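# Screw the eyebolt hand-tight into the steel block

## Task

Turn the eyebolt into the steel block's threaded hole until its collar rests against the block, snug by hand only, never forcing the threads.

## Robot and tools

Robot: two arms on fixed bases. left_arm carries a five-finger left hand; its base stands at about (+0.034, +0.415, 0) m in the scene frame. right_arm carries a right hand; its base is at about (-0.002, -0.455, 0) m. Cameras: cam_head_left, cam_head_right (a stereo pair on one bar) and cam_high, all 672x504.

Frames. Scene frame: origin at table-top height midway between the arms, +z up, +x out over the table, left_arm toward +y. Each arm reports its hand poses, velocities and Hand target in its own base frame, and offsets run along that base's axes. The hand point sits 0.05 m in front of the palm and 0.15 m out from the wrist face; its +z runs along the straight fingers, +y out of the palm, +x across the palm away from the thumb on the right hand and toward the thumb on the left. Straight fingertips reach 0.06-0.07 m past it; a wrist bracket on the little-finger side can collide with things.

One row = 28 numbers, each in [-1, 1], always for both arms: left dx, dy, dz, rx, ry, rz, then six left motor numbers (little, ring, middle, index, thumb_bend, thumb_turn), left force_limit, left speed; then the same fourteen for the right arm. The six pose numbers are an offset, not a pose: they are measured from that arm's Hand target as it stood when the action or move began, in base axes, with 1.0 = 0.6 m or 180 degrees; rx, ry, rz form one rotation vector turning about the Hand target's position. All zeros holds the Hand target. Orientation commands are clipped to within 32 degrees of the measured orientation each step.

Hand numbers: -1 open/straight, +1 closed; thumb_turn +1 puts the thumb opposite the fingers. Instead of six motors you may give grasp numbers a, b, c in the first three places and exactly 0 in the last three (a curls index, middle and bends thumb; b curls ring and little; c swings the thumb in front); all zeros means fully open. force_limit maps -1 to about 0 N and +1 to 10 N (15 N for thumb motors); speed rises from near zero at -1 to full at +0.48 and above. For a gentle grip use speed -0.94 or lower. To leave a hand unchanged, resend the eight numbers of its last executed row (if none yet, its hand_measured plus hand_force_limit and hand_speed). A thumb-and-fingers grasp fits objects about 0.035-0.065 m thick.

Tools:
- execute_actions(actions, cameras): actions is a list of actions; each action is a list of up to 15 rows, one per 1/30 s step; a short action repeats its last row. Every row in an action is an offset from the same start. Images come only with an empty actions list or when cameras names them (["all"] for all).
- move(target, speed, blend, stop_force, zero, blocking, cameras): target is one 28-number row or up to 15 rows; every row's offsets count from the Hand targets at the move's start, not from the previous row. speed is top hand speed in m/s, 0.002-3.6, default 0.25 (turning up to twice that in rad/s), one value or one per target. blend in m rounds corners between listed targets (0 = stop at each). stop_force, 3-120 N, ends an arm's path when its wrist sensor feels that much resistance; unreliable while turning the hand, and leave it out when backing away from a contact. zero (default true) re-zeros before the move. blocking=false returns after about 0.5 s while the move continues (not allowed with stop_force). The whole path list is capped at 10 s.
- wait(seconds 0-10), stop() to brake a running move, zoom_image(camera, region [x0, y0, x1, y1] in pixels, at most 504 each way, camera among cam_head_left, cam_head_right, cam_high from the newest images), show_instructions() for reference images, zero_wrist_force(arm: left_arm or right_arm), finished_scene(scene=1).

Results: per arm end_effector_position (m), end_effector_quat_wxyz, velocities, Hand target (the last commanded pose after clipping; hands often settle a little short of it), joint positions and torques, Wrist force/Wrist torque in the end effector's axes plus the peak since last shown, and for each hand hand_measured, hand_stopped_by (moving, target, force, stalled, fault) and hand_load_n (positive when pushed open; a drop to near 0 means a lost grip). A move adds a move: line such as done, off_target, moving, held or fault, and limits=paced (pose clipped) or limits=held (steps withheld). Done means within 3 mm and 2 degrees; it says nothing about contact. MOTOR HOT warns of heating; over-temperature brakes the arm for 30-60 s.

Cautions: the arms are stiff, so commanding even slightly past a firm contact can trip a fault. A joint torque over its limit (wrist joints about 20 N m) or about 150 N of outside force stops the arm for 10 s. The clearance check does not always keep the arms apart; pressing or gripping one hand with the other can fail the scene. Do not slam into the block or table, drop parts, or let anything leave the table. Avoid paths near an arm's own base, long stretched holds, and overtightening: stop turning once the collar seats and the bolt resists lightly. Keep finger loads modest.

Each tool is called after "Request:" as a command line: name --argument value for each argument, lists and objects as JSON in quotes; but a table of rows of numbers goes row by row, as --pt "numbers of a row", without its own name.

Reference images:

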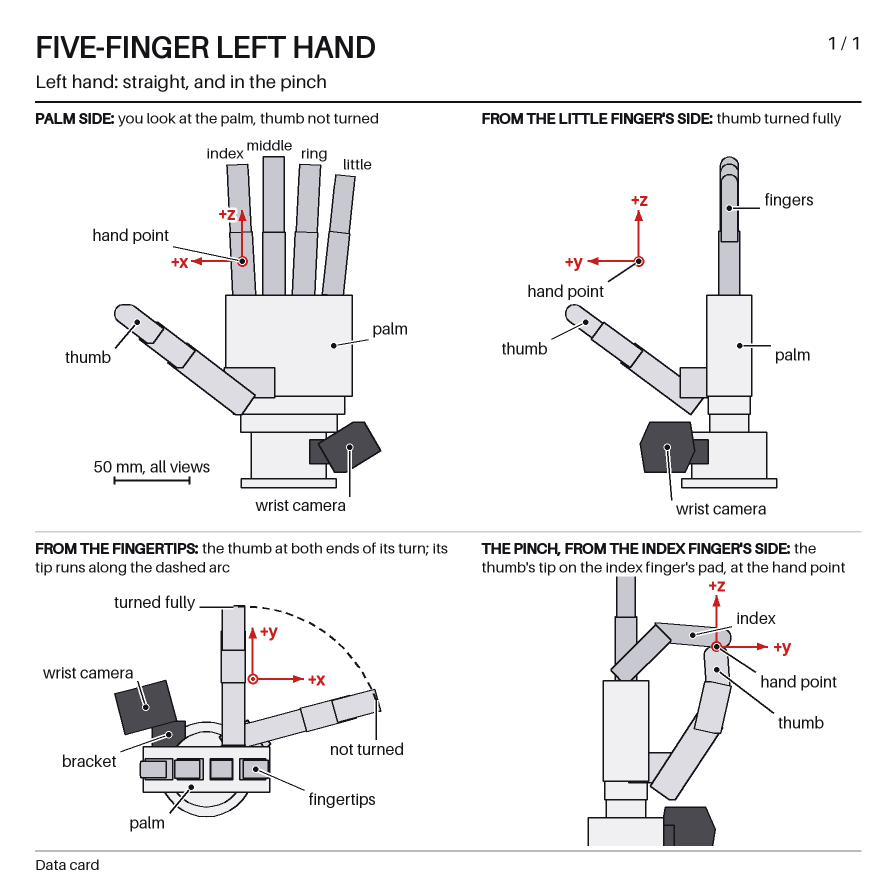

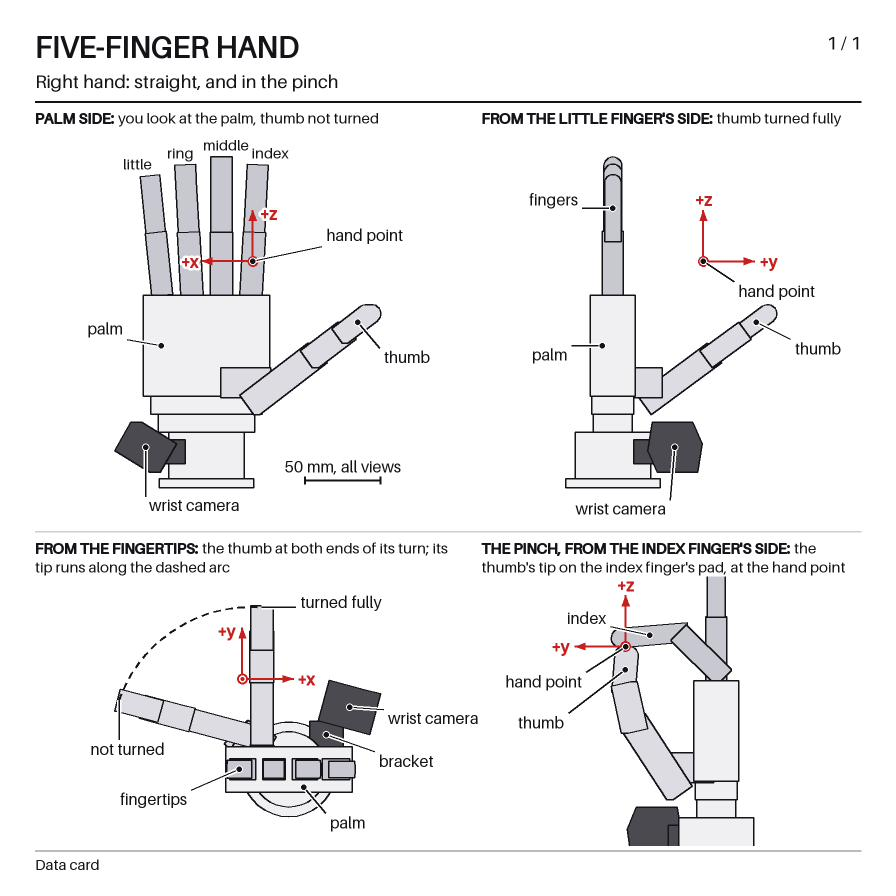

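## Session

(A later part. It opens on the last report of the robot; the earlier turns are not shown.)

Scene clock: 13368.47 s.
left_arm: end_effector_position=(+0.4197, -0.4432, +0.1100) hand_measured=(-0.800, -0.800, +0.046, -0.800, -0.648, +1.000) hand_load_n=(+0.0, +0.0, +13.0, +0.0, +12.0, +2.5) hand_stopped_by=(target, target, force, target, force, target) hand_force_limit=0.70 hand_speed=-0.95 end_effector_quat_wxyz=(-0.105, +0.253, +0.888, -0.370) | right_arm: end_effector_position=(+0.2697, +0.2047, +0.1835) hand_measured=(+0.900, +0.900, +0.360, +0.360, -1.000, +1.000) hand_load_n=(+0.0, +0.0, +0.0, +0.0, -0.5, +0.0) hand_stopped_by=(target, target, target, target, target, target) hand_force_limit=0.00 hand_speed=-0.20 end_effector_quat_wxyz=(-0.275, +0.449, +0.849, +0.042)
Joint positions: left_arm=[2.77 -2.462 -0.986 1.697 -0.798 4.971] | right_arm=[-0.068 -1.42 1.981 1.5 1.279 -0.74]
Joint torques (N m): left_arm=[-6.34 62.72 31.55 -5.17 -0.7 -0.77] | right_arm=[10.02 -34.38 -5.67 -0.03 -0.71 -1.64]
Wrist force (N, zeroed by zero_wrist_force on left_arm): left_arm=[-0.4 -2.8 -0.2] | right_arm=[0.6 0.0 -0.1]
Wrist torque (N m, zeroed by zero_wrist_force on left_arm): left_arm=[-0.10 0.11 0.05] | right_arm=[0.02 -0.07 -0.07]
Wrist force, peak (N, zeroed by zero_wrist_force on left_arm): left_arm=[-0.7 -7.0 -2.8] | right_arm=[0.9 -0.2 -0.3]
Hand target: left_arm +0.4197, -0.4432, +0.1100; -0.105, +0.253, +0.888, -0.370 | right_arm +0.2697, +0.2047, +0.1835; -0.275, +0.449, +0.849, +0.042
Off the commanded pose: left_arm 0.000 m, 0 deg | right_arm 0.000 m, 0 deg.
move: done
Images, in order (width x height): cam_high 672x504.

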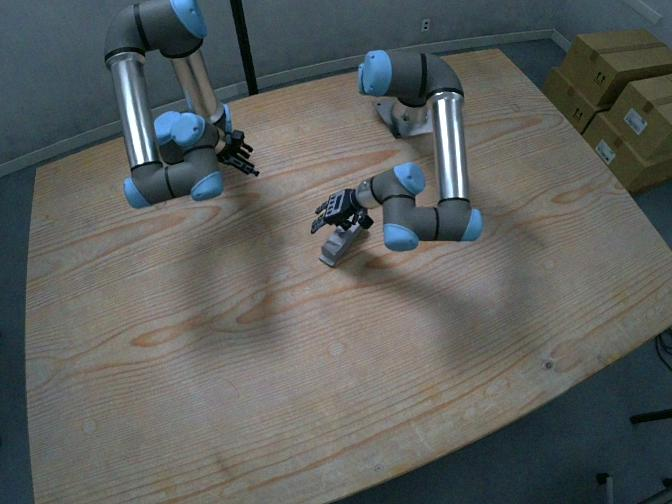

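Request:
move --target '[0,0,0.1,0,0,0,-0.8,-0.8,0.5,-0.8,0.3,1,0.7,-0.95,0,0,0,0,0,0,0.9,0.9,0.36,0.36,-1,1,0,-0.2]' --speed 0.05

Request:
move --target '[-0.0328,0.155,0,0,0,0.4583,-0.8,-0.8,0.5,-0.8,0.3,1,0.7,-0.95,0,0,0,0,0,0,0.9,0.9,0.36,0.36,-1,1,0,-0.2]' --speed 0.2

Request:
move --target '[-0.1317,0.1812,-0.01,0,0,0.4583,-0.8,-0.8,0.5,-0.8,0.3,1,0.7,-0.95,0,0,0,0,0,0,0.9,0.9,0.36,0.36,-1,1,0,-0.2]' --speed 0.2

Scene clock: 13423.20 s.
left_arm: end_effector_position=(+0.4197, -0.4432, +0.1702) hand_measured=(-0.800, -0.800, +0.046, -0.800, -0.648, +1.000) hand_load_n=(+0.0, +0.0, +13.5, +0.0, +12.0, +2.5) hand_stopped_by=(target, target, force, target, force, target) hand_force_limit=0.70 hand_speed=-0.95 end_effector_quat_wxyz=(-0.104, +0.253, +0.888, -0.370) | right_arm: end_effector_position=(+0.2697, +0.2047, +0.1835) hand_measured=(+0.900, +0.900, +0.360, +0.360, -1.000, +1.000) hand_load_n=(+0.0, +0.0, +0.0, +0.5, +0.0, +0.5) hand_stopped_by=(target, target, target, target, target, target) hand_force_limit=0.00 hand_speed=-0.20 end_effector_quat_wxyz=(-0.275, +0.449, +0.849, +0.042)
Joint positions: left_arm=[2.77 -2.42 -0.906 1.575 -0.798 4.971] | right_arm=[-0.068 -1.42 1.981 1.5 1.279 -0.74]
Joint torques (N m): left_arm=[-7.77 33.39 8.43 0.51 1.81 -0.68] | right_arm=[9.76 -34.54 -6.45 -0.11 -0.58 -1.41]
Wrist force (N, zeroed by zero_wrist_force on left_arm): left_arm=[-0.4 -0.2 -0.3] | right_arm=[0.7 -0.1 -0.3]
Wrist torque (N m, zeroed by zero_wrist_force on left_arm): left_arm=[-0.02 0.08 0.01] | right_arm=[0.02 -0.06 -0.07]
Wrist force, peak (N, zeroed by zero_wrist_force on left_arm): left_arm=[-0.4 -3.1 -0.3] | right_arm=[0.7 -0.2 -0.4]
Hand target: left_arm +0.4197, -0.4432, +0.1700; -0.105, +0.253, +0.888, -0.370 | right_arm +0.2697, +0.2047, +0.1835; -0.275, +0.449, +0.849, +0.042
Off the commanded pose: left_arm 0.000 m, 0 deg | right_arm 0.000 m, 0 deg.
move: done

Scene clock: 13427.27 s.
left_arm: end_effector_position=(+0.3999, -0.3502, +0.1700) hand_measured=(-0.800, -0.800, +0.046, -0.800, -0.648, +1.000) hand_load_n=(+0.0, +0.0, +13.0, +0.0, +12.0, +2.5) hand_stopped_by=(target, target, force, target, force, target) hand_force_limit=0.70 hand_speed=-0.95 end_effector_quat_wxyz=(+0.165, -0.394, +0.835, -0.347) | right_arm: end_effector_position=(+0.2697, +0.2047, +0.1835) hand_measured=(+0.900, +0.900, +0.360, +0.360, -1.000, +1.000) hand_load_n=(+0.0, +0.0, +0.0, +0.0, +0.0, +0.0) hand_stopped_by=(target, target, target, target, target, target) hand_force_limit=0.00 hand_speed=-0.20 end_effector_quat_wxyz=(-0.275, +0.449, +0.849, +0.042)
Joint positions: left_arm=[2.831 -1.745 -1.718 2.646 -1.308 3.414] | right_arm=[-0.068 -1.42 1.981 1.5 1.279 -0.74]
Joint torques (N m): left_arm=[9.58 15.74 34.36 -2.85 -0.98 -1.01] | right_arm=[10.39 -34.49 -6.15 0.06 -0.65 -1.57]
Wrist force (N, zeroed by zero_wrist_force on left_arm): left_arm=[-0.5 -0.2 -0.1] | right_arm=[0.5 0.0 -0.3]
Wrist torque (N m, zeroed by zero_wrist_force on left_arm): left_arm=[-0.06 0.09 -0.02] | right_arm=[0.04 -0.04 -0.08]
Wrist force, peak (N, zeroed by zero_wrist_force on left_arm): left_arm=[0.0 -1.7 1.4] | right_arm=[0.8 -0.2 -0.2]
Hand target: left_arm +0.4000, -0.3502, +0.1700; +0.165, -0.395, +0.834, -0.347 | right_arm +0.2697, +0.2047, +0.1835; -0.275, +0.449, +0.849, +0.042
Off the commanded pose: left_arm 0.000 m, 0 deg | right_arm 0.000 m, 0 deg.
move: done

Scene clock: 13431.37 s.
left_arm: end_effector_position=(+0.3210, -0.2415, +0.1640) hand_measured=(-0.800, -0.800, +0.046, -0.800, -0.648, +1.000) hand_load_n=(+0.0, +0.0, +13.0, -0.5, +12.0, +2.5) hand_stopped_by=(target, target, force, target, force, target) hand_force_limit=0.70 hand_speed=-0.95 end_effector_quat_wxyz=(-0.353, +0.847, -0.367, +0.152) | right_arm: end_effector_position=(+0.2697, +0.2047, +0.1835) hand_measured=(+0.900, +0.900, +0.360, +0.360, -1.000, +1.000) hand_load_n=(+0.5, +0.0, +0.0, +0.0, +0.0, +0.0) hand_stopped_by=(target, target, target, target, target, target) hand_force_limit=0.00 hand_speed=-0.20 end_effector_quat_wxyz=(-0.275, +0.449, +0.849, +0.042)
Joint positions: left_arm=[2.511 -1.794 -1.813 2.22 -2.343 1.834] | right_arm=[-0.068 -1.42 1.981 1.5 1.279 -0.74]
Joint torques (N m): left_arm=[9.37 36.35 19.75 -1.5 0.27 -1.18] | right_arm=[10.26 -34.36 -6.07 -0.15 -0.67 -1.45]
Wrist force (N, zeroed by zero_wrist_force on left_arm): left_arm=[-0.1 -0.6 0.1] | right_arm=[0.4 -0.2 -0.1]
Wrist torque (N m, zeroed by zero_wrist_force on left_arm): left_arm=[-0.10 0.01 -0.02] | right_arm=[0.01 -0.03 -0.09]
Wrist force, peak (N, zeroed by zero_wrist_force on left_arm): left_arm=[-1.0 -0.9 0.2] | right_arm=[0.8 -0.2 -0.3]
Hand target: left_arm +0.3210, -0.2414, +0.1640; -0.353, +0.847, -0.367, +0.152 | right_arm +0.2697, +0.2047, +0.1835; -0.275, +0.449, +0.849, +0.042
Off the commanded pose: left_arm 0.000 m, 0 deg | right_arm 0.000 m, 0 deg.
move: done

Request:
move --target '[-0.0008,-0.0008,-0.0833,0,0,0,-0.8,-0.8,0.5,-0.8,0.3,1,0.7,-0.95,0,0,0,0,0,0,0.9,0.9,0.36,0.36,-1,1,0,-0.2]' --speed 0.06 --cameras '["cam_high"]'

Request:
zoom_image --camera "cam_high" --region '[371, 155, 401, 185]'

Scene clock: 13440.60 s.
left_arm: end_effector_position=(+0.3204, -0.2419, +0.1139) hand_measured=(-0.800, -0.800, +0.046, -0.800, -0.648, +1.000) hand_load_n=(+0.0, +0.0, +13.0, +0.0, +12.0, +2.5) hand_stopped_by=(target, target, force, target, force, target) hand_force_limit=0.70 hand_speed=-0.95 end_effector_quat_wxyz=(-0.353, +0.847, -0.367, +0.152) | right_arm: end_effector_position=(+0.2697, +0.2047, +0.1835) hand_measured=(+0.900, +0.900, +0.360, +0.360, -1.000, +1.000) hand_load_n=(+0.0, +0.0, +0.0, +0.0, +0.0, +0.0) hand_stopped_by=(target, target, target, target, target, target) hand_force_limit=0.00 hand_speed=-0.20 end_effector_quat_wxyz=(-0.275, +0.449, +0.849, +0.042)
Joint positions: left_arm=[2.51 -1.856 -1.879 2.346 -2.344 1.831] | right_arm=[-0.068 -1.42 1.981 1.5 1.279 -0.74]
Joint torques (N m): left_arm=[-7.11 35.74 28.67 -4.95 -2.55 1.12] | right_arm=[9.88 -34.67 -6.82 -0.17 -0.63 -1.42]
Wrist force (N, zeroed by zero_wrist_force on left_arm): left_arm=[-0.1 -0.5 0.1] | right_arm=[0.5 -0.1 -0.5]
Wrist torque (N m, zeroed by zero_wrist_force on left_arm): left_arm=[-0.08 0.03 0.01] | right_arm=[0.04 -0.04 -0.08]
Wrist force, peak (N, zeroed by zero_wrist_force on left_arm): left_arm=[-0.2 -1.3 -0.5] | right_arm=[0.8 -0.2 -0.4]
Hand target: left_arm +0.3205, -0.2419, +0.1140; -0.353, +0.847, -0.367, +0.152 | right_arm +0.2697, +0.2047, +0.1835; -0.275, +0.449, +0.849, +0.042
Off the commanded pose: left_arm 0.000 m, 0 deg | right_arm 0.000 m, 0 deg.
move: done
Images, in order (width x height): cam_high 672x504.

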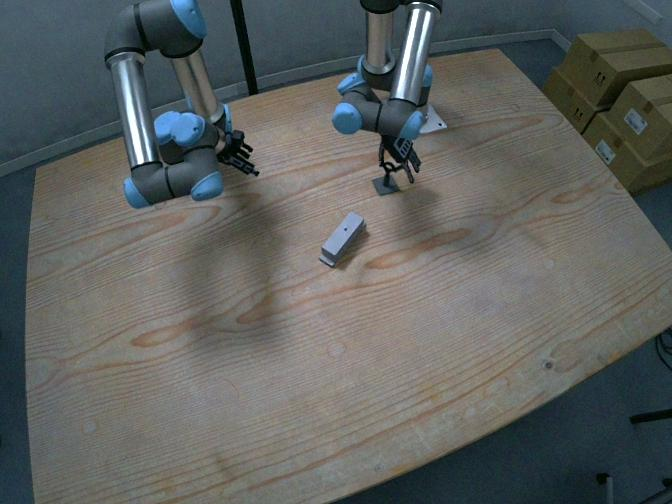

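Scaled by 16.800 from the camera's 672x504 image, which has a finer 960x720 frame.

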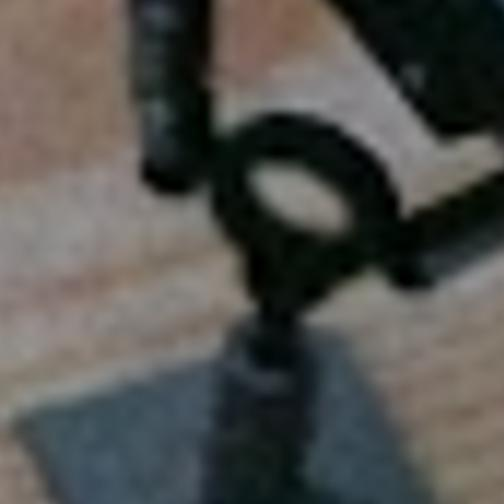

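Request:
move --target '[0,0,-0.04,0,0,0,-0.8,-0.8,0.5,-0.8,0.3,1,0.7,-0.95,0,0,0,0,0,0,0.9,0.9,0.36,0.36,-1,1,0,-0.2]' --speed 0.006 --stop_force 3 --cameras '["cam_high"]'

Request:
zoom_image --camera "cam_high" --region '[371, 155, 401, 185]'

Scene clock: 13465.00 s.
left_arm: end_effector_position=(+0.3205, -0.2419, +0.1058) hand_measured=(-0.800, -0.800, +0.046, -0.800, -0.648, +1.000) hand_load_n=(+0.0, +0.0, +12.0, +0.0, +12.5, +1.5) hand_stopped_by=(target, target, force, target, force, target) hand_force_limit=0.70 hand_speed=-0.95 end_effector_quat_wxyz=(-0.353, +0.847, -0.367, +0.152) | right_arm: end_effector_position=(+0.2697, +0.2047, +0.1835) hand_measured=(+0.900, +0.900, +0.360, +0.360, -1.000, +1.000) hand_load_n=(+0.0, +0.0, +0.5, +0.0, +0.0, +0.0) hand_stopped_by=(target, target, target, target, target, target) hand_force_limit=0.00 hand_speed=-0.20 end_effector_quat_wxyz=(-0.275, +0.449, +0.849, +0.042)
Joint positions: left_arm=[2.51 -1.867 -1.889 2.367 -2.344 1.831] | right_arm=[-0.068 -1.42 1.981 1.5 1.279 -0.74]
Joint torques (N m): left_arm=[8.59 34.06 25.92 -4.5 0.53 0.37] | right_arm=[10.51 -35 -6.44 -0.1 -0.55 -1.52]
Wrist force (N, zeroed by zero_wrist_force on left_arm): left_arm=[-1.0 -4.9 -3.3] | right_arm=[0.5 -0.1 -0.2]
Wrist torque (N m, zeroed by zero_wrist_force on left_arm): left_arm=[-0.28 0.01 0.10] | right_arm=[0.02 -0.04 -0.08]
Wrist force, peak (N, zeroed by zero_wrist_force on left_arm): left_arm=[-1.1 -8.2 -5.1] | right_arm=[0.8 -0.2 -0.3]
Hand target: left_arm +0.3205, -0.2419, +0.1058; -0.353, +0.847, -0.367, +0.152 (not the last commanded pose) | right_arm +0.2697, +0.2047, +0.1835; -0.275, +0.449, +0.849, +0.042
Off the commanded pose: left_arm 0.016 m, 0 deg | right_arm 0.000 m, 0 deg.
move: contact (left_arm)
Images, in order (width x height): cam_high 672x504.

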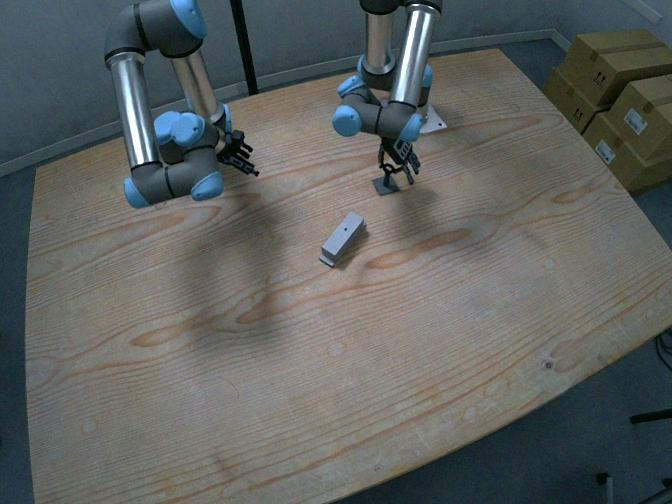

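Scaled by 16.800 from the camera's 672x504 image, which has a finer 960x720 frame.

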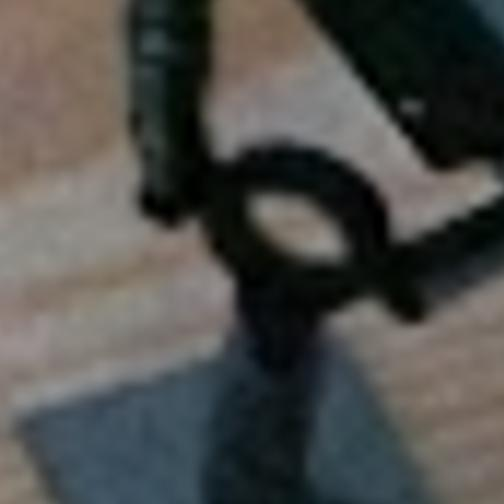

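Request:
move --target '[0,0,0.0067,0,0,0,-0.8,-0.8,0.5,-0.8,0.3,1,0.7,-0.95,0,0,0,0,0,0,0.9,0.9,0.36,0.36,-1,1,0,-0.2]' --speed 0.03 --cameras '["cam_high"]'

Request:
zoom_image --camera "cam_high" --region '[379, 165, 397, 183]'

Scene clock: 13481.97 s.
left_arm: end_effector_position=(+0.3205, -0.2419, +0.1099) hand_measured=(-0.800, -0.800, +0.046, -0.800, -0.648, +1.000) hand_load_n=(+0.0, +0.0, +13.0, +0.0, +12.0, +2.5) hand_stopped_by=(target, target, force, target, force, target) hand_force_limit=0.70 hand_speed=-0.95 end_effector_quat_wxyz=(-0.353, +0.847, -0.367, +0.152) | right_arm: end_effector_position=(+0.2697, +0.2047, +0.1835) hand_measured=(+0.900, +0.900, +0.360, +0.360, -1.000, +1.000) hand_load_n=(+0.0, +0.0, +0.0, +0.0, +0.0, +0.0) hand_stopped_by=(target, target, target, target, target, target) hand_force_limit=0.00 hand_speed=-0.20 end_effector_quat_wxyz=(-0.275, +0.449, +0.849, +0.042)
Joint positions: left_arm=[2.51 -1.862 -1.884 2.357 -2.344 1.831] | right_arm=[-0.068 -1.42 1.981 1.5 1.279 -0.74]
Joint torques (N m): left_arm=[7.18 26.44 21.81 -2.33 0.34 0.65] | right_arm=[10.27 -35.06 -5.65 -0.18 -0.69 -1.5]
Wrist force (N, zeroed by zero_wrist_force on left_arm): left_arm=[-0.4 -0.4 -0.1] | right_arm=[0.6 -0.1 -0.2]
Wrist torque (N m, zeroed by zero_wrist_force on left_arm): left_arm=[-0.06 0.05 -0.01] | right_arm=[0.02 -0.05 -0.07]
Wrist force, peak (N, zeroed by zero_wrist_force on left_arm): left_arm=[-0.9 -5.2 -3.2] | right_arm=[0.7 -0.3 -0.4]
Hand target: left_arm +0.3205, -0.2419, +0.1098; -0.353, +0.847, -0.367, +0.152 | right_arm +0.2697, +0.2047, +0.1835; -0.275, +0.449, +0.849, +0.042
Off the commanded pose: left_arm 0.000 m, 0 deg | right_arm 0.000 m, 0 deg.
move: done
Images, in order (width x height): cam_high 672x504.

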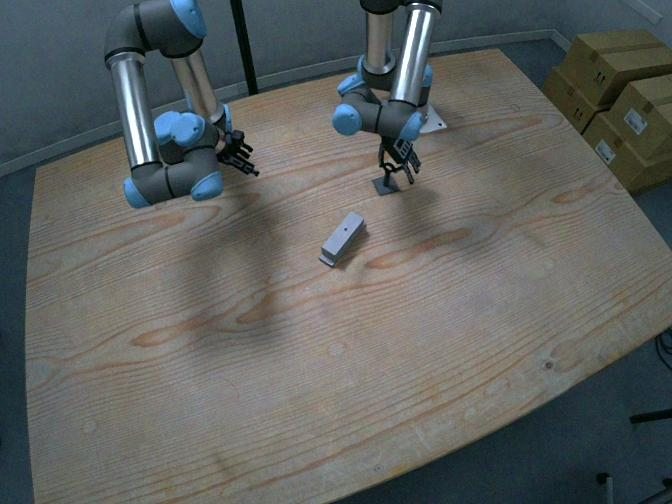

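Scaled by 28.000 from the camera's 672x504 image, which has a finer 960x720 frame.

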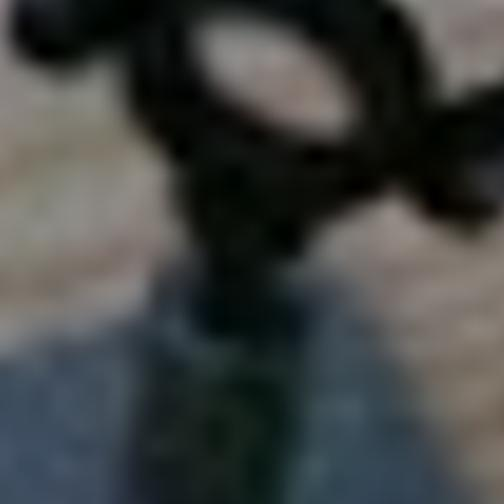

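Request:
move --target '[-0.0017,-0.0011,0,0,0,0,-0.8,-0.8,0.5,-0.8,0.3,1,0.7,-0.95,0,0,0,0,0,0,0.9,0.9,0.36,0.36,-1,1,0,-0.2]' --speed 0.03

Request:
move --target '[0,0,-0.035,0,0,0,-0.8,-0.8,0.5,-0.8,0.3,1,0.7,-0.95,0,0,0,0,0,0,0.9,0.9,0.36,0.36,-1,1,0,-0.2]' --speed 0.005 --stop_force 3 --cameras '["cam_high"]'

Request:
zoom_image --camera "cam_high" --region '[379, 165, 397, 183]'

Scene clock: 13515.80 s.
left_arm: end_effector_position=(+0.3195, -0.2426, +0.1098) hand_measured=(-0.800, -0.800, +0.046, -0.800, -0.648, +1.000) hand_load_n=(+0.0, +0.0, +13.5, +0.0, +12.0, +2.5) hand_stopped_by=(target, target, force, target, force, target) hand_force_limit=0.70 hand_speed=-0.95 end_effector_quat_wxyz=(-0.353, +0.847, -0.367, +0.152) | right_arm: end_effector_position=(+0.2697, +0.2047, +0.1835) hand_measured=(+0.900, +0.900, +0.360, +0.360, -1.000, +1.000) hand_load_n=(+0.0, +0.0, +0.0, +0.0, +0.0, +0.0) hand_stopped_by=(target, target, target, target, target, target) hand_force_limit=0.00 hand_speed=-0.20 end_effector_quat_wxyz=(-0.275, +0.449, +0.849, +0.042)
Joint positions: left_arm=[2.506 -1.862 -1.884 2.355 -2.344 1.827] | right_arm=[-0.068 -1.42 1.981 1.5 1.279 -0.74]
Joint torques (N m): left_arm=[-4.52 15.34 5.02 -4.21 -2.82 -0.83] | right_arm=[10.55 -34.81 -6.35 -0.1 -0.61 -1.46]
Wrist force (N, zeroed by zero_wrist_force on left_arm): left_arm=[-0.2 -0.4 -0.1] | right_arm=[0.7 -0.2 -0.3]
Wrist torque (N m, zeroed by zero_wrist_force on left_arm): left_arm=[-0.07 0.02 0.01] | right_arm=[0.00 -0.07 -0.08]
Wrist force, peak (N, zeroed by zero_wrist_force on left_arm): left_arm=[-0.3 -0.6 -0.1] | right_arm=[0.8 -0.2 -0.3]
Hand target: left_arm +0.3195, -0.2426, +0.1098; -0.353, +0.847, -0.367, +0.152 | right_arm +0.2697, +0.2047, +0.1835; -0.275, +0.449, +0.849, +0.042
Off the commanded pose: left_arm 0.000 m, 0 deg | right_arm 0.000 m, 0 deg.
move: done

Scene clock: 13517.70 s.
left_arm: end_effector_position=(+0.3195, -0.2426, +0.1058) hand_measured=(-0.800, -0.800, +0.046, -0.800, -0.648, +1.000) hand_load_n=(+0.0, +0.0, +12.5, +0.0, +12.0, +1.5) hand_stopped_by=(target, target, force, target, force, target) hand_force_limit=0.70 hand_speed=-0.95 end_effector_quat_wxyz=(-0.353, +0.847, -0.367, +0.152) | right_arm: end_effector_position=(+0.2697, +0.2047, +0.1835) hand_measured=(+0.900, +0.900, +0.360, +0.360, -1.000, +1.000) hand_load_n=(+0.0, +0.0, +0.0, +0.0, +0.0, +0.5) hand_stopped_by=(target, target, target, target, target, target) hand_force_limit=0.00 hand_speed=-0.20 end_effector_quat_wxyz=(-0.275, +0.449, +0.849, +0.042)
Joint positions: left_arm=[2.506 -1.868 -1.889 2.365 -2.344 1.827] | right_arm=[-0.068 -1.42 1.981 1.5 1.279 -0.74]
Joint torques (N m): left_arm=[3.36 34.84 24.69 -4.31 0.75 0.87] | right_arm=[10.48 -33.84 -6.34 -0.16 -0.55 -1.72]
Wrist force (N, zeroed by zero_wrist_force on left_arm): left_arm=[-0.6 -4.2 -2.7] | right_arm=[0.7 -0.2 -0.3]
Wrist torque (N m, zeroed by zero_wrist_force on left_arm): left_arm=[-0.23 -0.04 0.10] | right_arm=[0.02 -0.06 -0.07]
Wrist force, peak (N, zeroed by zero_wrist_force on left_arm): left_arm=[-1.1 -6.8 -4.0] | right_arm=[0.8 -0.3 -0.3]
Hand target: left_arm +0.3195, -0.2426, +0.1058; -0.353, +0.847, -0.367, +0.152 (not the last commanded pose) | right_arm +0.2697, +0.2047, +0.1835; -0.275, +0.449, +0.849, +0.042
Off the commanded pose: left_arm 0.017 m, 0 deg | right_arm 0.000 m, 0 deg.
move: contact (left_arm)
Images, in order (width x height): cam_high 672x504.

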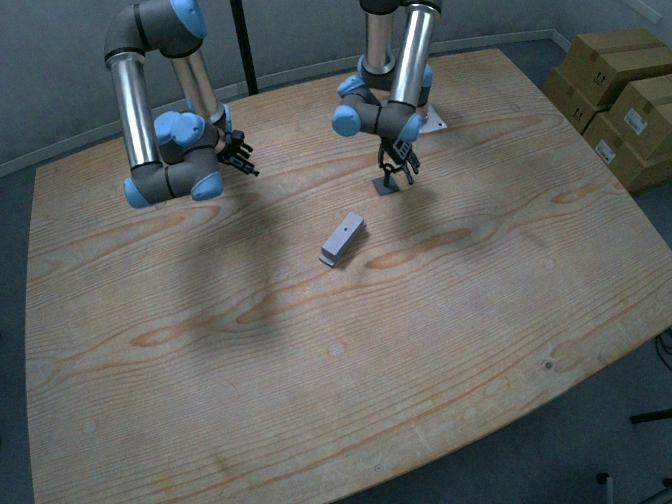

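Scaled by 28.000 from the camera's 672x504 image, which has a finer 960x720 frame.

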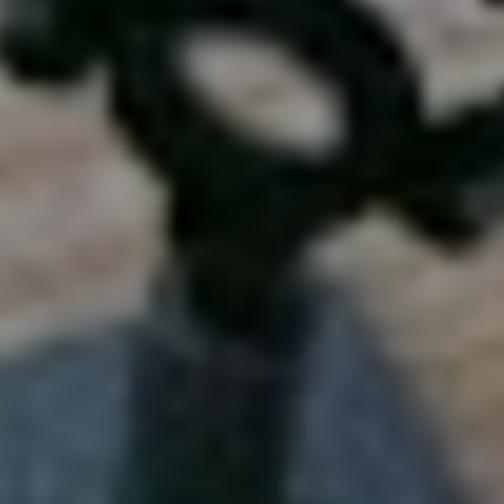

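Request:
move --target '[0,0,0.005,0,0,0,-0.8,-0.8,0.5,-0.8,0.3,1,0.7,-0.95,0,0,0,0,0,0,0.9,0.9,0.36,0.36,-1,1,0,-0.2]' --speed 0.03

Request:
move --target '[-0.0027,0.0028,0,0,0,0,-0.8,-0.8,0.5,-0.8,0.3,1,0.7,-0.95,0,0,0,0,0,0,0.9,0.9,0.36,0.36,-1,1,0,-0.2]' --speed 0.03

Request:
move --target '[0,0,-0.035,0,0,0,-0.8,-0.8,0.5,-0.8,0.3,1,0.7,-0.95,0,0,0,0,0,0,0.9,0.9,0.36,0.36,-1,1,0,-0.2]' --speed 0.005 --stop_force 3 --cameras '["cam_high"]'

Request:
zoom_image --camera "cam_high" --region '[379, 165, 397, 183]'

Scene clock: 13554.30 s.
left_arm: end_effector_position=(+0.3195, -0.2426, +0.1088) hand_measured=(-0.800, -0.800, +0.046, -0.800, -0.648, +1.000) hand_load_n=(+0.0, +0.0, +13.0, +0.0, +12.0, +2.5) hand_stopped_by=(target, target, force, target, force, target) hand_force_limit=0.70 hand_speed=-0.95 end_effector_quat_wxyz=(-0.353, +0.847, -0.367, +0.152) | right_arm: end_effector_position=(+0.2697, +0.2047, +0.1835) hand_measured=(+0.900, +0.900, +0.360, +0.360, -1.000, +1.000) hand_load_n=(+0.0, +0.0, +0.0, +0.0, +0.0, +0.0) hand_stopped_by=(target, target, target, target, target, target) hand_force_limit=0.00 hand_speed=-0.20 end_effector_quat_wxyz=(-0.275, +0.449, +0.849, +0.042)
Joint positions: left_arm=[2.506 -1.864 -1.885 2.357 -2.344 1.827] | right_arm=[-0.068 -1.42 1.981 1.5 1.279 -0.74]
Joint torques (N m): left_arm=[-7.05 28.24 23.13 -3.01 -1.34 0.71] | right_arm=[10.89 -34.45 -6.25 -0.14 -0.6 -1.52]
Wrist force (N, zeroed by zero_wrist_force on left_arm): left_arm=[0.0 -0.5 -0.2] | right_arm=[0.5 0.0 -0.2]
Wrist torque (N m, zeroed by zero_wrist_force on left_arm): left_arm=[-0.08 0.00 0.02] | right_arm=[0.04 -0.04 -0.08]
Wrist force, peak (N, zeroed by zero_wrist_force on left_arm): left_arm=[-0.6 -4.9 -2.6] | right_arm=[0.7 -0.2 -0.5]
Hand target: left_arm +0.3195, -0.2426, +0.1088; -0.353, +0.847, -0.367, +0.152 | right_arm +0.2697, +0.2047, +0.1835; -0.275, +0.449, +0.849, +0.042
Off the commanded pose: left_arm 0.000 m, 0 deg | right_arm 0.000 m, 0 deg.
move: done

Scene clock: 13555.00 s.
left_arm: end_effector_position=(+0.3178, -0.2409, +0.1088) hand_measured=(-0.800, -0.800, +0.046, -0.800, -0.648, +1.000) hand_load_n=(+0.0, +0.0, +13.0, +0.0, +12.0, +2.5) hand_stopped_by=(target, target, force, target, force, target) hand_force_limit=0.70 hand_speed=-0.95 end_effector_quat_wxyz=(-0.353, +0.847, -0.367, +0.152) | right_arm: end_effector_position=(+0.2697, +0.2047, +0.1835) hand_measured=(+0.900, +0.900, +0.360, +0.360, -1.000, +1.000) hand_load_n=(+0.0, +0.0, +0.5, +0.0, +0.0, +0.5) hand_stopped_by=(target, target, target, target, target, target) hand_force_limit=0.00 hand_speed=-0.20 end_effector_quat_wxyz=(-0.275, +0.449, +0.849, +0.042)
Joint positions: left_arm=[2.508 -1.859 -1.892 2.36 -2.344 1.829] | right_arm=[-0.068 -1.42 1.981 1.5 1.279 -0.74]
Joint torques (N m): left_arm=[7.98 28.15 13.77 0.09 0.59 1.33] | right_arm=[10.26 -34.16 -5.77 -0.21 -0.73 -1.4]
Wrist force (N, zeroed by zero_wrist_force on left_arm): left_arm=[-0.4 -0.4 0.2] | right_arm=[0.6 -0.1 -0.4]
Wrist torque (N m, zeroed by zero_wrist_force on left_arm): left_arm=[-0.08 0.07 -0.01] | right_arm=[0.03 -0.05 -0.08]
Wrist force, peak (N, zeroed by zero_wrist_force on left_arm): left_arm=[-0.3 -0.6 0.1] | right_arm=[0.8 -0.2 -0.4]
Hand target: left_arm +0.3178, -0.2409, +0.1088; -0.353, +0.847, -0.367, +0.152 | right_arm +0.2697, +0.2047, +0.1835; -0.275, +0.449, +0.849, +0.042
Off the commanded pose: left_arm 0.000 m, 0 deg | right_arm 0.000 m, 0 deg.
move: done

Scene clock: 13557.00 s.
left_arm: end_effector_position=(+0.3179, -0.2409, +0.1044) hand_measured=(-0.800, -0.800, +0.046, -0.800, -0.648, +1.000) hand_load_n=(+0.0, +0.0, +13.5, +0.0, +12.0, +3.0) hand_stopped_by=(target, target, force, target, force, target) hand_force_limit=0.70 hand_speed=-0.95 end_effector_quat_wxyz=(-0.353, +0.847, -0.367, +0.152) | right_arm: end_effector_position=(+0.2697, +0.2047, +0.1835) hand_measured=(+0.900, +0.900, +0.360, +0.360, -1.000, +1.000) hand_load_n=(+0.0, +0.0, -0.5, +0.5, +0.0, +0.0) hand_stopped_by=(target, target, target, target, target, target) hand_force_limit=0.00 hand_speed=-0.20 end_effector_quat_wxyz=(-0.275, +0.449, +0.849, +0.042)
Joint positions: left_arm=[2.508 -1.865 -1.897 2.371 -2.344 1.829] | right_arm=[-0.068 -1.42 1.981 1.5 1.279 -0.74]
Joint torques (N m): left_arm=[5.8 37.26 25.93 -5.07 0.72 -0.76] | right_arm=[10.28 -34.33 -6.19 -0.11 -0.74 -1.7]
Wrist force (N, zeroed by zero_wrist_force on left_arm): left_arm=[-0.3 -3.1 0.9] | right_arm=[0.6 0.0 -0.2]
Wrist torque (N m, zeroed by zero_wrist_force on left_arm): left_arm=[-0.10 0.06 0.05] | right_arm=[0.03 -0.06 -0.07]
Wrist force, peak (N, zeroed by zero_wrist_force on left_arm): left_arm=[-0.4 -5.4 -0.3] | right_arm=[0.9 -0.2 -0.3]
Hand target: left_arm +0.3179, -0.2409, +0.1044; -0.353, +0.847, -0.367, +0.152 (not the last commanded pose) | right_arm +0.2697, +0.2047, +0.1835; -0.275, +0.449, +0.849, +0.042
Off the commanded pose: left_arm 0.017 m, 0 deg | right_arm 0.000 m, 0 deg.
move: contact (left_arm)
Images, in order (width x height): cam_high 672x504.

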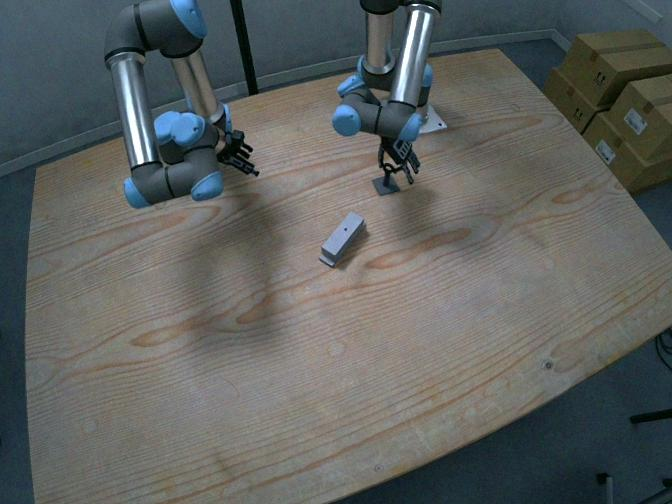

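Scaled by 28.000 from the camera's 672x504 image, which has a finer 960x720 frame.

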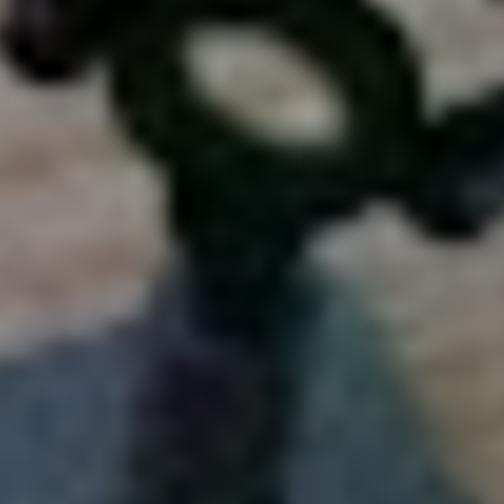

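Request:
move --target '[0.0018,0.0017,0.002,0,0,0,-0.8,-0.8,0.5,-0.8,0.3,1,0.7,-0.95,0,0,0,0,0,0,0.9,0.9,0.36,0.36,-1,1,0,-0.2]' --speed 0.02

Request:
move --target '[0,0,-0.03,0,0,0,-0.8,-0.8,0.5,-0.8,0.3,1,0.7,-0.95,0,0,0,0,0,0,0.9,0.9,0.36,0.36,-1,1,0,-0.2]' --speed 0.005 --stop_force 3

Scene clock: 13566.30 s.
left_arm: end_effector_position=(+0.3189, -0.2399, +0.1056) hand_measured=(-0.800, -0.800, +0.046, -0.800, -0.648, +1.000) hand_load_n=(+0.0, +0.0, +13.0, +0.0, +12.0, +2.5) hand_stopped_by=(target, target, force, target, force, target) hand_force_limit=0.70 hand_speed=-0.95 end_effector_quat_wxyz=(-0.353, +0.847, -0.367, +0.152) | right_arm: end_effector_position=(+0.2697, +0.2047, +0.1835) hand_measured=(+0.900, +0.900, +0.360, +0.360, -1.000, +1.000) hand_load_n=(+0.0, +0.5, +0.0, +0.0, +0.0, +0.0) hand_stopped_by=(target, target, target, target, target, target) hand_force_limit=0.00 hand_speed=-0.20 end_effector_quat_wxyz=(-0.275, +0.449, +0.849, +0.042)
Joint positions: left_arm=[2.512 -1.862 -1.896 2.372 -2.343 1.834] | right_arm=[-0.068 -1.42 1.981 1.5 1.279 -0.74]
Joint torques (N m): left_arm=[1.63 31.77 26.92 0.77 0.45 -0.02] | right_arm=[9.93 -34.9 -5.98 -0.2 -0.73 -1.54]
Wrist force (N, zeroed by zero_wrist_force on left_arm): left_arm=[-0.2 -0.4 0.0] | right_arm=[0.7 -0.1 -0.3]
Wrist torque (N m, zeroed by zero_wrist_force on left_arm): left_arm=[-0.07 0.03 0.00] | right_arm=[0.03 -0.07 -0.07]
Wrist force, peak (N, zeroed by zero_wrist_force on left_arm): left_arm=[-0.2 -3.2 0.9] | right_arm=[0.7 -0.1 -0.4]
Hand target: left_arm +0.3189, -0.2399, +0.1056; -0.353, +0.847, -0.367, +0.152 | right_arm +0.2697, +0.2047, +0.1835; -0.275, +0.449, +0.849, +0.042
Off the commanded pose: left_arm 0.000 m, 0 deg | right_arm 0.000 m, 0 deg.
move: done

Scene clock: 13567.60 s.
left_arm: end_effector_position=(+0.3190, -0.2399, +0.1046) hand_measured=(-0.800, -0.800, +0.046, -0.800, -0.648, +1.000) hand_load_n=(+0.0, +0.0, +13.5, +0.0, +11.5, +2.5) hand_stopped_by=(target, target, force, target, force, target) hand_force_limit=0.70 hand_speed=-0.95 end_effector_quat_wxyz=(-0.353, +0.847, -0.367, +0.152) | right_arm: end_effector_position=(+0.2697, +0.2047, +0.1835) hand_measured=(+0.900, +0.900, +0.360, +0.360, -1.000, +1.000) hand_load_n=(+0.0, +0.0, +0.0, +0.0, +0.0, +0.0) hand_stopped_by=(target, target, target, target, target, target) hand_force_limit=0.00 hand_speed=-0.20 end_effector_quat_wxyz=(-0.275, +0.449, +0.849, +0.042)
Joint positions: left_arm=[2.512 -1.863 -1.897 2.374 -2.343 1.834] | right_arm=[-0.068 -1.42 1.981 1.5 1.279 -0.74]
Joint torques (N m): left_arm=[-3.38 36.46 28.32 -4.94 0.02 -0.02] | right_arm=[10.55 -35.09 -5.46 -0.11 -0.68 -1.49]
Wrist force (N, zeroed by zero_wrist_force on left_arm): left_arm=[-0.7 -2.8 0.8] | right_arm=[0.5 -0.2 -0.4]
Wrist torque (N m, zeroed by zero_wrist_force on left_arm): left_arm=[-0.05 0.08 0.05] | right_arm=[0.02 -0.04 -0.08]
Wrist force, peak (N, zeroed by zero_wrist_force on left_arm): left_arm=[-0.5 -5.7 -0.5] | right_arm=[0.7 0.0 -0.4]
Hand target: left_arm +0.3190, -0.2399, +0.1046; -0.353, +0.847, -0.367, +0.152 (not the last commanded pose) | right_arm +0.2697, +0.2047, +0.1835; -0.275, +0.449, +0.849, +0.042
Off the commanded pose: left_arm 0.017 m, 0 deg | right_arm 0.000 m, 0 deg.
move: contact (left_arm)

Request:
move --target '[0.0018,0.0017,0.0015,0,0,0,-0.8,-0.8,0.5,-0.8,0.3,1,0.7,-0.95,0,0,0,0,0,0,0.9,0.9,0.36,0.36,-1,1,0,-0.2]' --speed 0.02

Request:
move --target '[0,0,-0.03,0,0,0,-0.8,-0.8,0.5,-0.8,0.3,1,0.7,-0.95,0,0,0,0,0,0,0.9,0.9,0.36,0.36,-1,1,0,-0.2]' --speed 0.005 --stop_force 3

Scene clock: 13576.40 s.
left_arm: end_effector_position=(+0.3201, -0.2389, +0.1055) hand_measured=(-0.800, -0.800, +0.046, -0.800, -0.648, +1.000) hand_load_n=(+0.0, +0.0, +13.0, +0.0, +12.0, +2.5) hand_stopped_by=(target, target, force, target, force, target) hand_force_limit=0.70 hand_speed=-0.95 end_effector_quat_wxyz=(-0.353, +0.847, -0.367, +0.152) | right_arm: end_effector_position=(+0.2697, +0.2047, +0.1835) hand_measured=(+0.900, +0.900, +0.360, +0.360, -1.000, +1.000) hand_load_n=(+0.0, +0.0, +0.0, +0.0, +0.0, +0.0) hand_stopped_by=(target, target, target, target, target, target) hand_force_limit=0.00 hand_speed=-0.20 end_effector_quat_wxyz=(-0.275, +0.449, +0.849, +0.042)
Joint positions: left_arm=[2.516 -1.861 -1.897 2.375 -2.343 1.84] | right_arm=[-0.068 -1.42 1.981 1.5 1.279 -0.74]
Joint torques (N m): left_arm=[4.27 32.28 26.72 0.69 0.56 0.85] | right_arm=[10.29 -34.06 -6.11 -0.14 -0.75 -1.47]
Wrist force (N, zeroed by zero_wrist_force on left_arm): left_arm=[-0.4 -0.4 0.0] | right_arm=[0.6 0.0 -0.3]
Wrist torque (N m, zeroed by zero_wrist_force on left_arm): left_arm=[-0.06 0.05 -0.14] | right_arm=[0.04 -0.06 -0.07]
Wrist force, peak (N, zeroed by zero_wrist_force on left_arm): left_arm=[-0.6 -2.9 1.2] | right_arm=[0.8 -0.1 -0.1]
Hand target: left_arm +0.3201, -0.2389, +0.1055; -0.353, +0.847, -0.367, +0.152 | right_arm +0.2697, +0.2047, +0.1835; -0.275, +0.449, +0.849, +0.042
Off the commanded pose: left_arm 0.000 m, 0 deg | right_arm 0.000 m, 0 deg.
move: done

Scene clock: 13577.80 s.
left_arm: end_effector_position=(+0.3202, -0.2389, +0.1040) hand_measured=(-0.800, -0.800, +0.046, -0.800, -0.648, +1.000) hand_load_n=(+0.0, +0.0, +13.5, +0.0, +12.0, +3.0) hand_stopped_by=(target, target, force, target, force, target) hand_force_limit=0.70 hand_speed=-0.95 end_effector_quat_wxyz=(-0.353, +0.847, -0.367, +0.152) | right_arm: end_effector_position=(+0.2697, +0.2047, +0.1835) hand_measured=(+0.900, +0.900, +0.360, +0.360, -1.000, +1.000) hand_load_n=(+0.0, +0.0, +0.0, +0.0, +0.0, +0.0) hand_stopped_by=(target, target, target, target, target, target) hand_force_limit=0.00 hand_speed=-0.20 end_effector_quat_wxyz=(-0.275, +0.449, +0.849, +0.042)
Joint positions: left_arm=[2.516 -1.863 -1.899 2.38 -2.343 1.84] | right_arm=[-0.068 -1.42 1.981 1.5 1.279 -0.74]
Joint torques (N m): left_arm=[-1.18 36.97 26.43 -4.88 -0.29 0.03] | right_arm=[9.86 -34.53 -6.01 -0.05 -0.61 -1.65]
Wrist force (N, zeroed by zero_wrist_force on left_arm): left_arm=[-0.6 -2.5 1.3] | right_arm=[0.4 0.0 -0.1]
Wrist torque (N m, zeroed by zero_wrist_force on left_arm): left_arm=[-0.04 0.06 -0.08] | right_arm=[0.03 -0.03 -0.08]
Wrist force, peak (N, zeroed by zero_wrist_force on left_arm): left_arm=[-0.8 -5.1 -0.1] | right_arm=[0.9 -0.2 -0.4]
Hand target: left_arm +0.3202, -0.2389, +0.1040; -0.353, +0.847, -0.367, +0.152 (not the last commanded pose) | right_arm +0.2697, +0.2047, +0.1835; -0.275, +0.449, +0.849, +0.042
Off the commanded pose: left_arm 0.016 m, 0 deg | right_arm 0.000 m, 0 deg.
move: contact (left_arm)

Request:
move --target '[0.0012,0.0011,0.0005,0,0,0,-0.8,-0.8,0.5,-0.8,0.3,1,0.7,-0.95,0,0,0,0,0,0,0.9,0.9,0.36,0.36,-1,1,0,-0.2]' --speed 0.02

Request:
move --target '[0,0,-0.03,0,0,0,-0.8,-0.8,0.5,-0.8,0.3,1,0.7,-0.95,0,0,0,0,0,0,0.9,0.9,0.36,0.36,-1,1,0,-0.2]' --speed 0.005 --stop_force 3

Scene clock: 13586.27 s.
left_arm: end_effector_position=(+0.3209, -0.2382, +0.1043) hand_measured=(-0.800, -0.800, +0.046, -0.800, -0.648, +1.000) hand_load_n=(+0.0, +0.0, +13.0, +0.0, +12.5, +2.5) hand_stopped_by=(target, target, force, target, force, target) hand_force_limit=0.70 hand_speed=-0.95 end_effector_quat_wxyz=(-0.353, +0.847, -0.367, +0.152) | right_arm: end_effector_position=(+0.2697, +0.2047, +0.1835) hand_measured=(+0.900, +0.900, +0.360, +0.360, -1.000, +1.000) hand_load_n=(+0.0, +0.0, +0.0, +0.0, +0.0, +0.0) hand_stopped_by=(target, target, target, target, target, target) hand_force_limit=0.00 hand_speed=-0.20 end_effector_quat_wxyz=(-0.275, +0.449, +0.849, +0.042)
Joint positions: left_arm=[2.519 -1.862 -1.899 2.381 -2.342 1.844] | right_arm=[-0.068 -1.42 1.981 1.5 1.279 -0.74]
Joint torques (N m): left_arm=[5.9 35.31 27.31 0.57 0.3 1.3] | right_arm=[10.27 -34.24 -6.1 -0.24 -0.7 -1.44]
Wrist force (N, zeroed by zero_wrist_force on left_arm): left_arm=[-0.4 -0.2 0.2] | right_arm=[0.5 -0.1 -0.3]
Wrist torque (N m, zeroed by zero_wrist_force on left_arm): left_arm=[-0.05 0.06 -0.15] | right_arm=[0.02 -0.04 -0.08]
Wrist force, peak (N, zeroed by zero_wrist_force on left_arm): left_arm=[-0.3 -2.8 1.3] | right_arm=[0.7 -0.2 -0.4]
Hand target: left_arm +0.3209, -0.2383, +0.1043; -0.353, +0.847, -0.367, +0.152 | right_arm +0.2697, +0.2047, +0.1835; -0.275, +0.449, +0.849, +0.042
Off the commanded pose: left_arm 0.000 m, 0 deg | right_arm 0.000 m, 0 deg.
move: done

Scene clock: 13590.00 s.
left_arm: end_effector_position=(+0.3209, -0.2383, +0.0912) hand_measured=(-0.800, -0.800, +0.046, -0.800, -0.648, +1.000) hand_load_n=(+0.0, +0.0, +12.0, +0.0, +12.0, +3.5) hand_stopped_by=(target, target, force, target, force, target) hand_force_limit=0.70 hand_speed=-0.95 end_effector_quat_wxyz=(-0.353, +0.847, -0.367, +0.152) | right_arm: end_effector_position=(+0.2697, +0.2047, +0.1835) hand_measured=(+0.900, +0.900, +0.360, +0.360, -1.000, +1.000) hand_load_n=(+0.0, +0.0, +0.0, +0.0, +0.0, +0.0) hand_stopped_by=(target, target, target, target, target, target) hand_force_limit=0.00 hand_speed=-0.20 end_effector_quat_wxyz=(-0.275, +0.449, +0.849, +0.042)
Joint positions: left_arm=[2.519 -1.881 -1.913 2.415 -2.342 1.844] | right_arm=[-0.068 -1.42 1.981 1.5 1.279 -0.74]
Joint torques (N m): left_arm=[-6.99 34.62 22.33 -4.95 -1.88 -0.92] | right_arm=[10.31 -33.87 -5.79 -0.15 -0.71 -1.71]
Wrist force (N, zeroed by zero_wrist_force on left_arm): left_arm=[1.4 -5.1 -2.6] | right_arm=[0.7 -0.2 -0.1]
Wrist torque (N m, zeroed by zero_wrist_force on left_arm): left_arm=[-0.27 -0.02 -0.06] | right_arm=[0.01 -0.08 -0.07]
Wrist force, peak (N, zeroed by zero_wrist_force on left_arm): left_arm=[2.3 -7.1 -3.7] | right_arm=[0.8 0.0 -0.4]
Hand target: left_arm +0.3209, -0.2383, +0.0912; -0.353, +0.847, -0.367, +0.152 (not the last commanded pose) | right_arm +0.2697, +0.2047, +0.1835; -0.275, +0.449, +0.849, +0.042
Off the commanded pose: left_arm 0.005 m, 0 deg | right_arm 0.000 m, 0 deg.
move: contact (left_arm)


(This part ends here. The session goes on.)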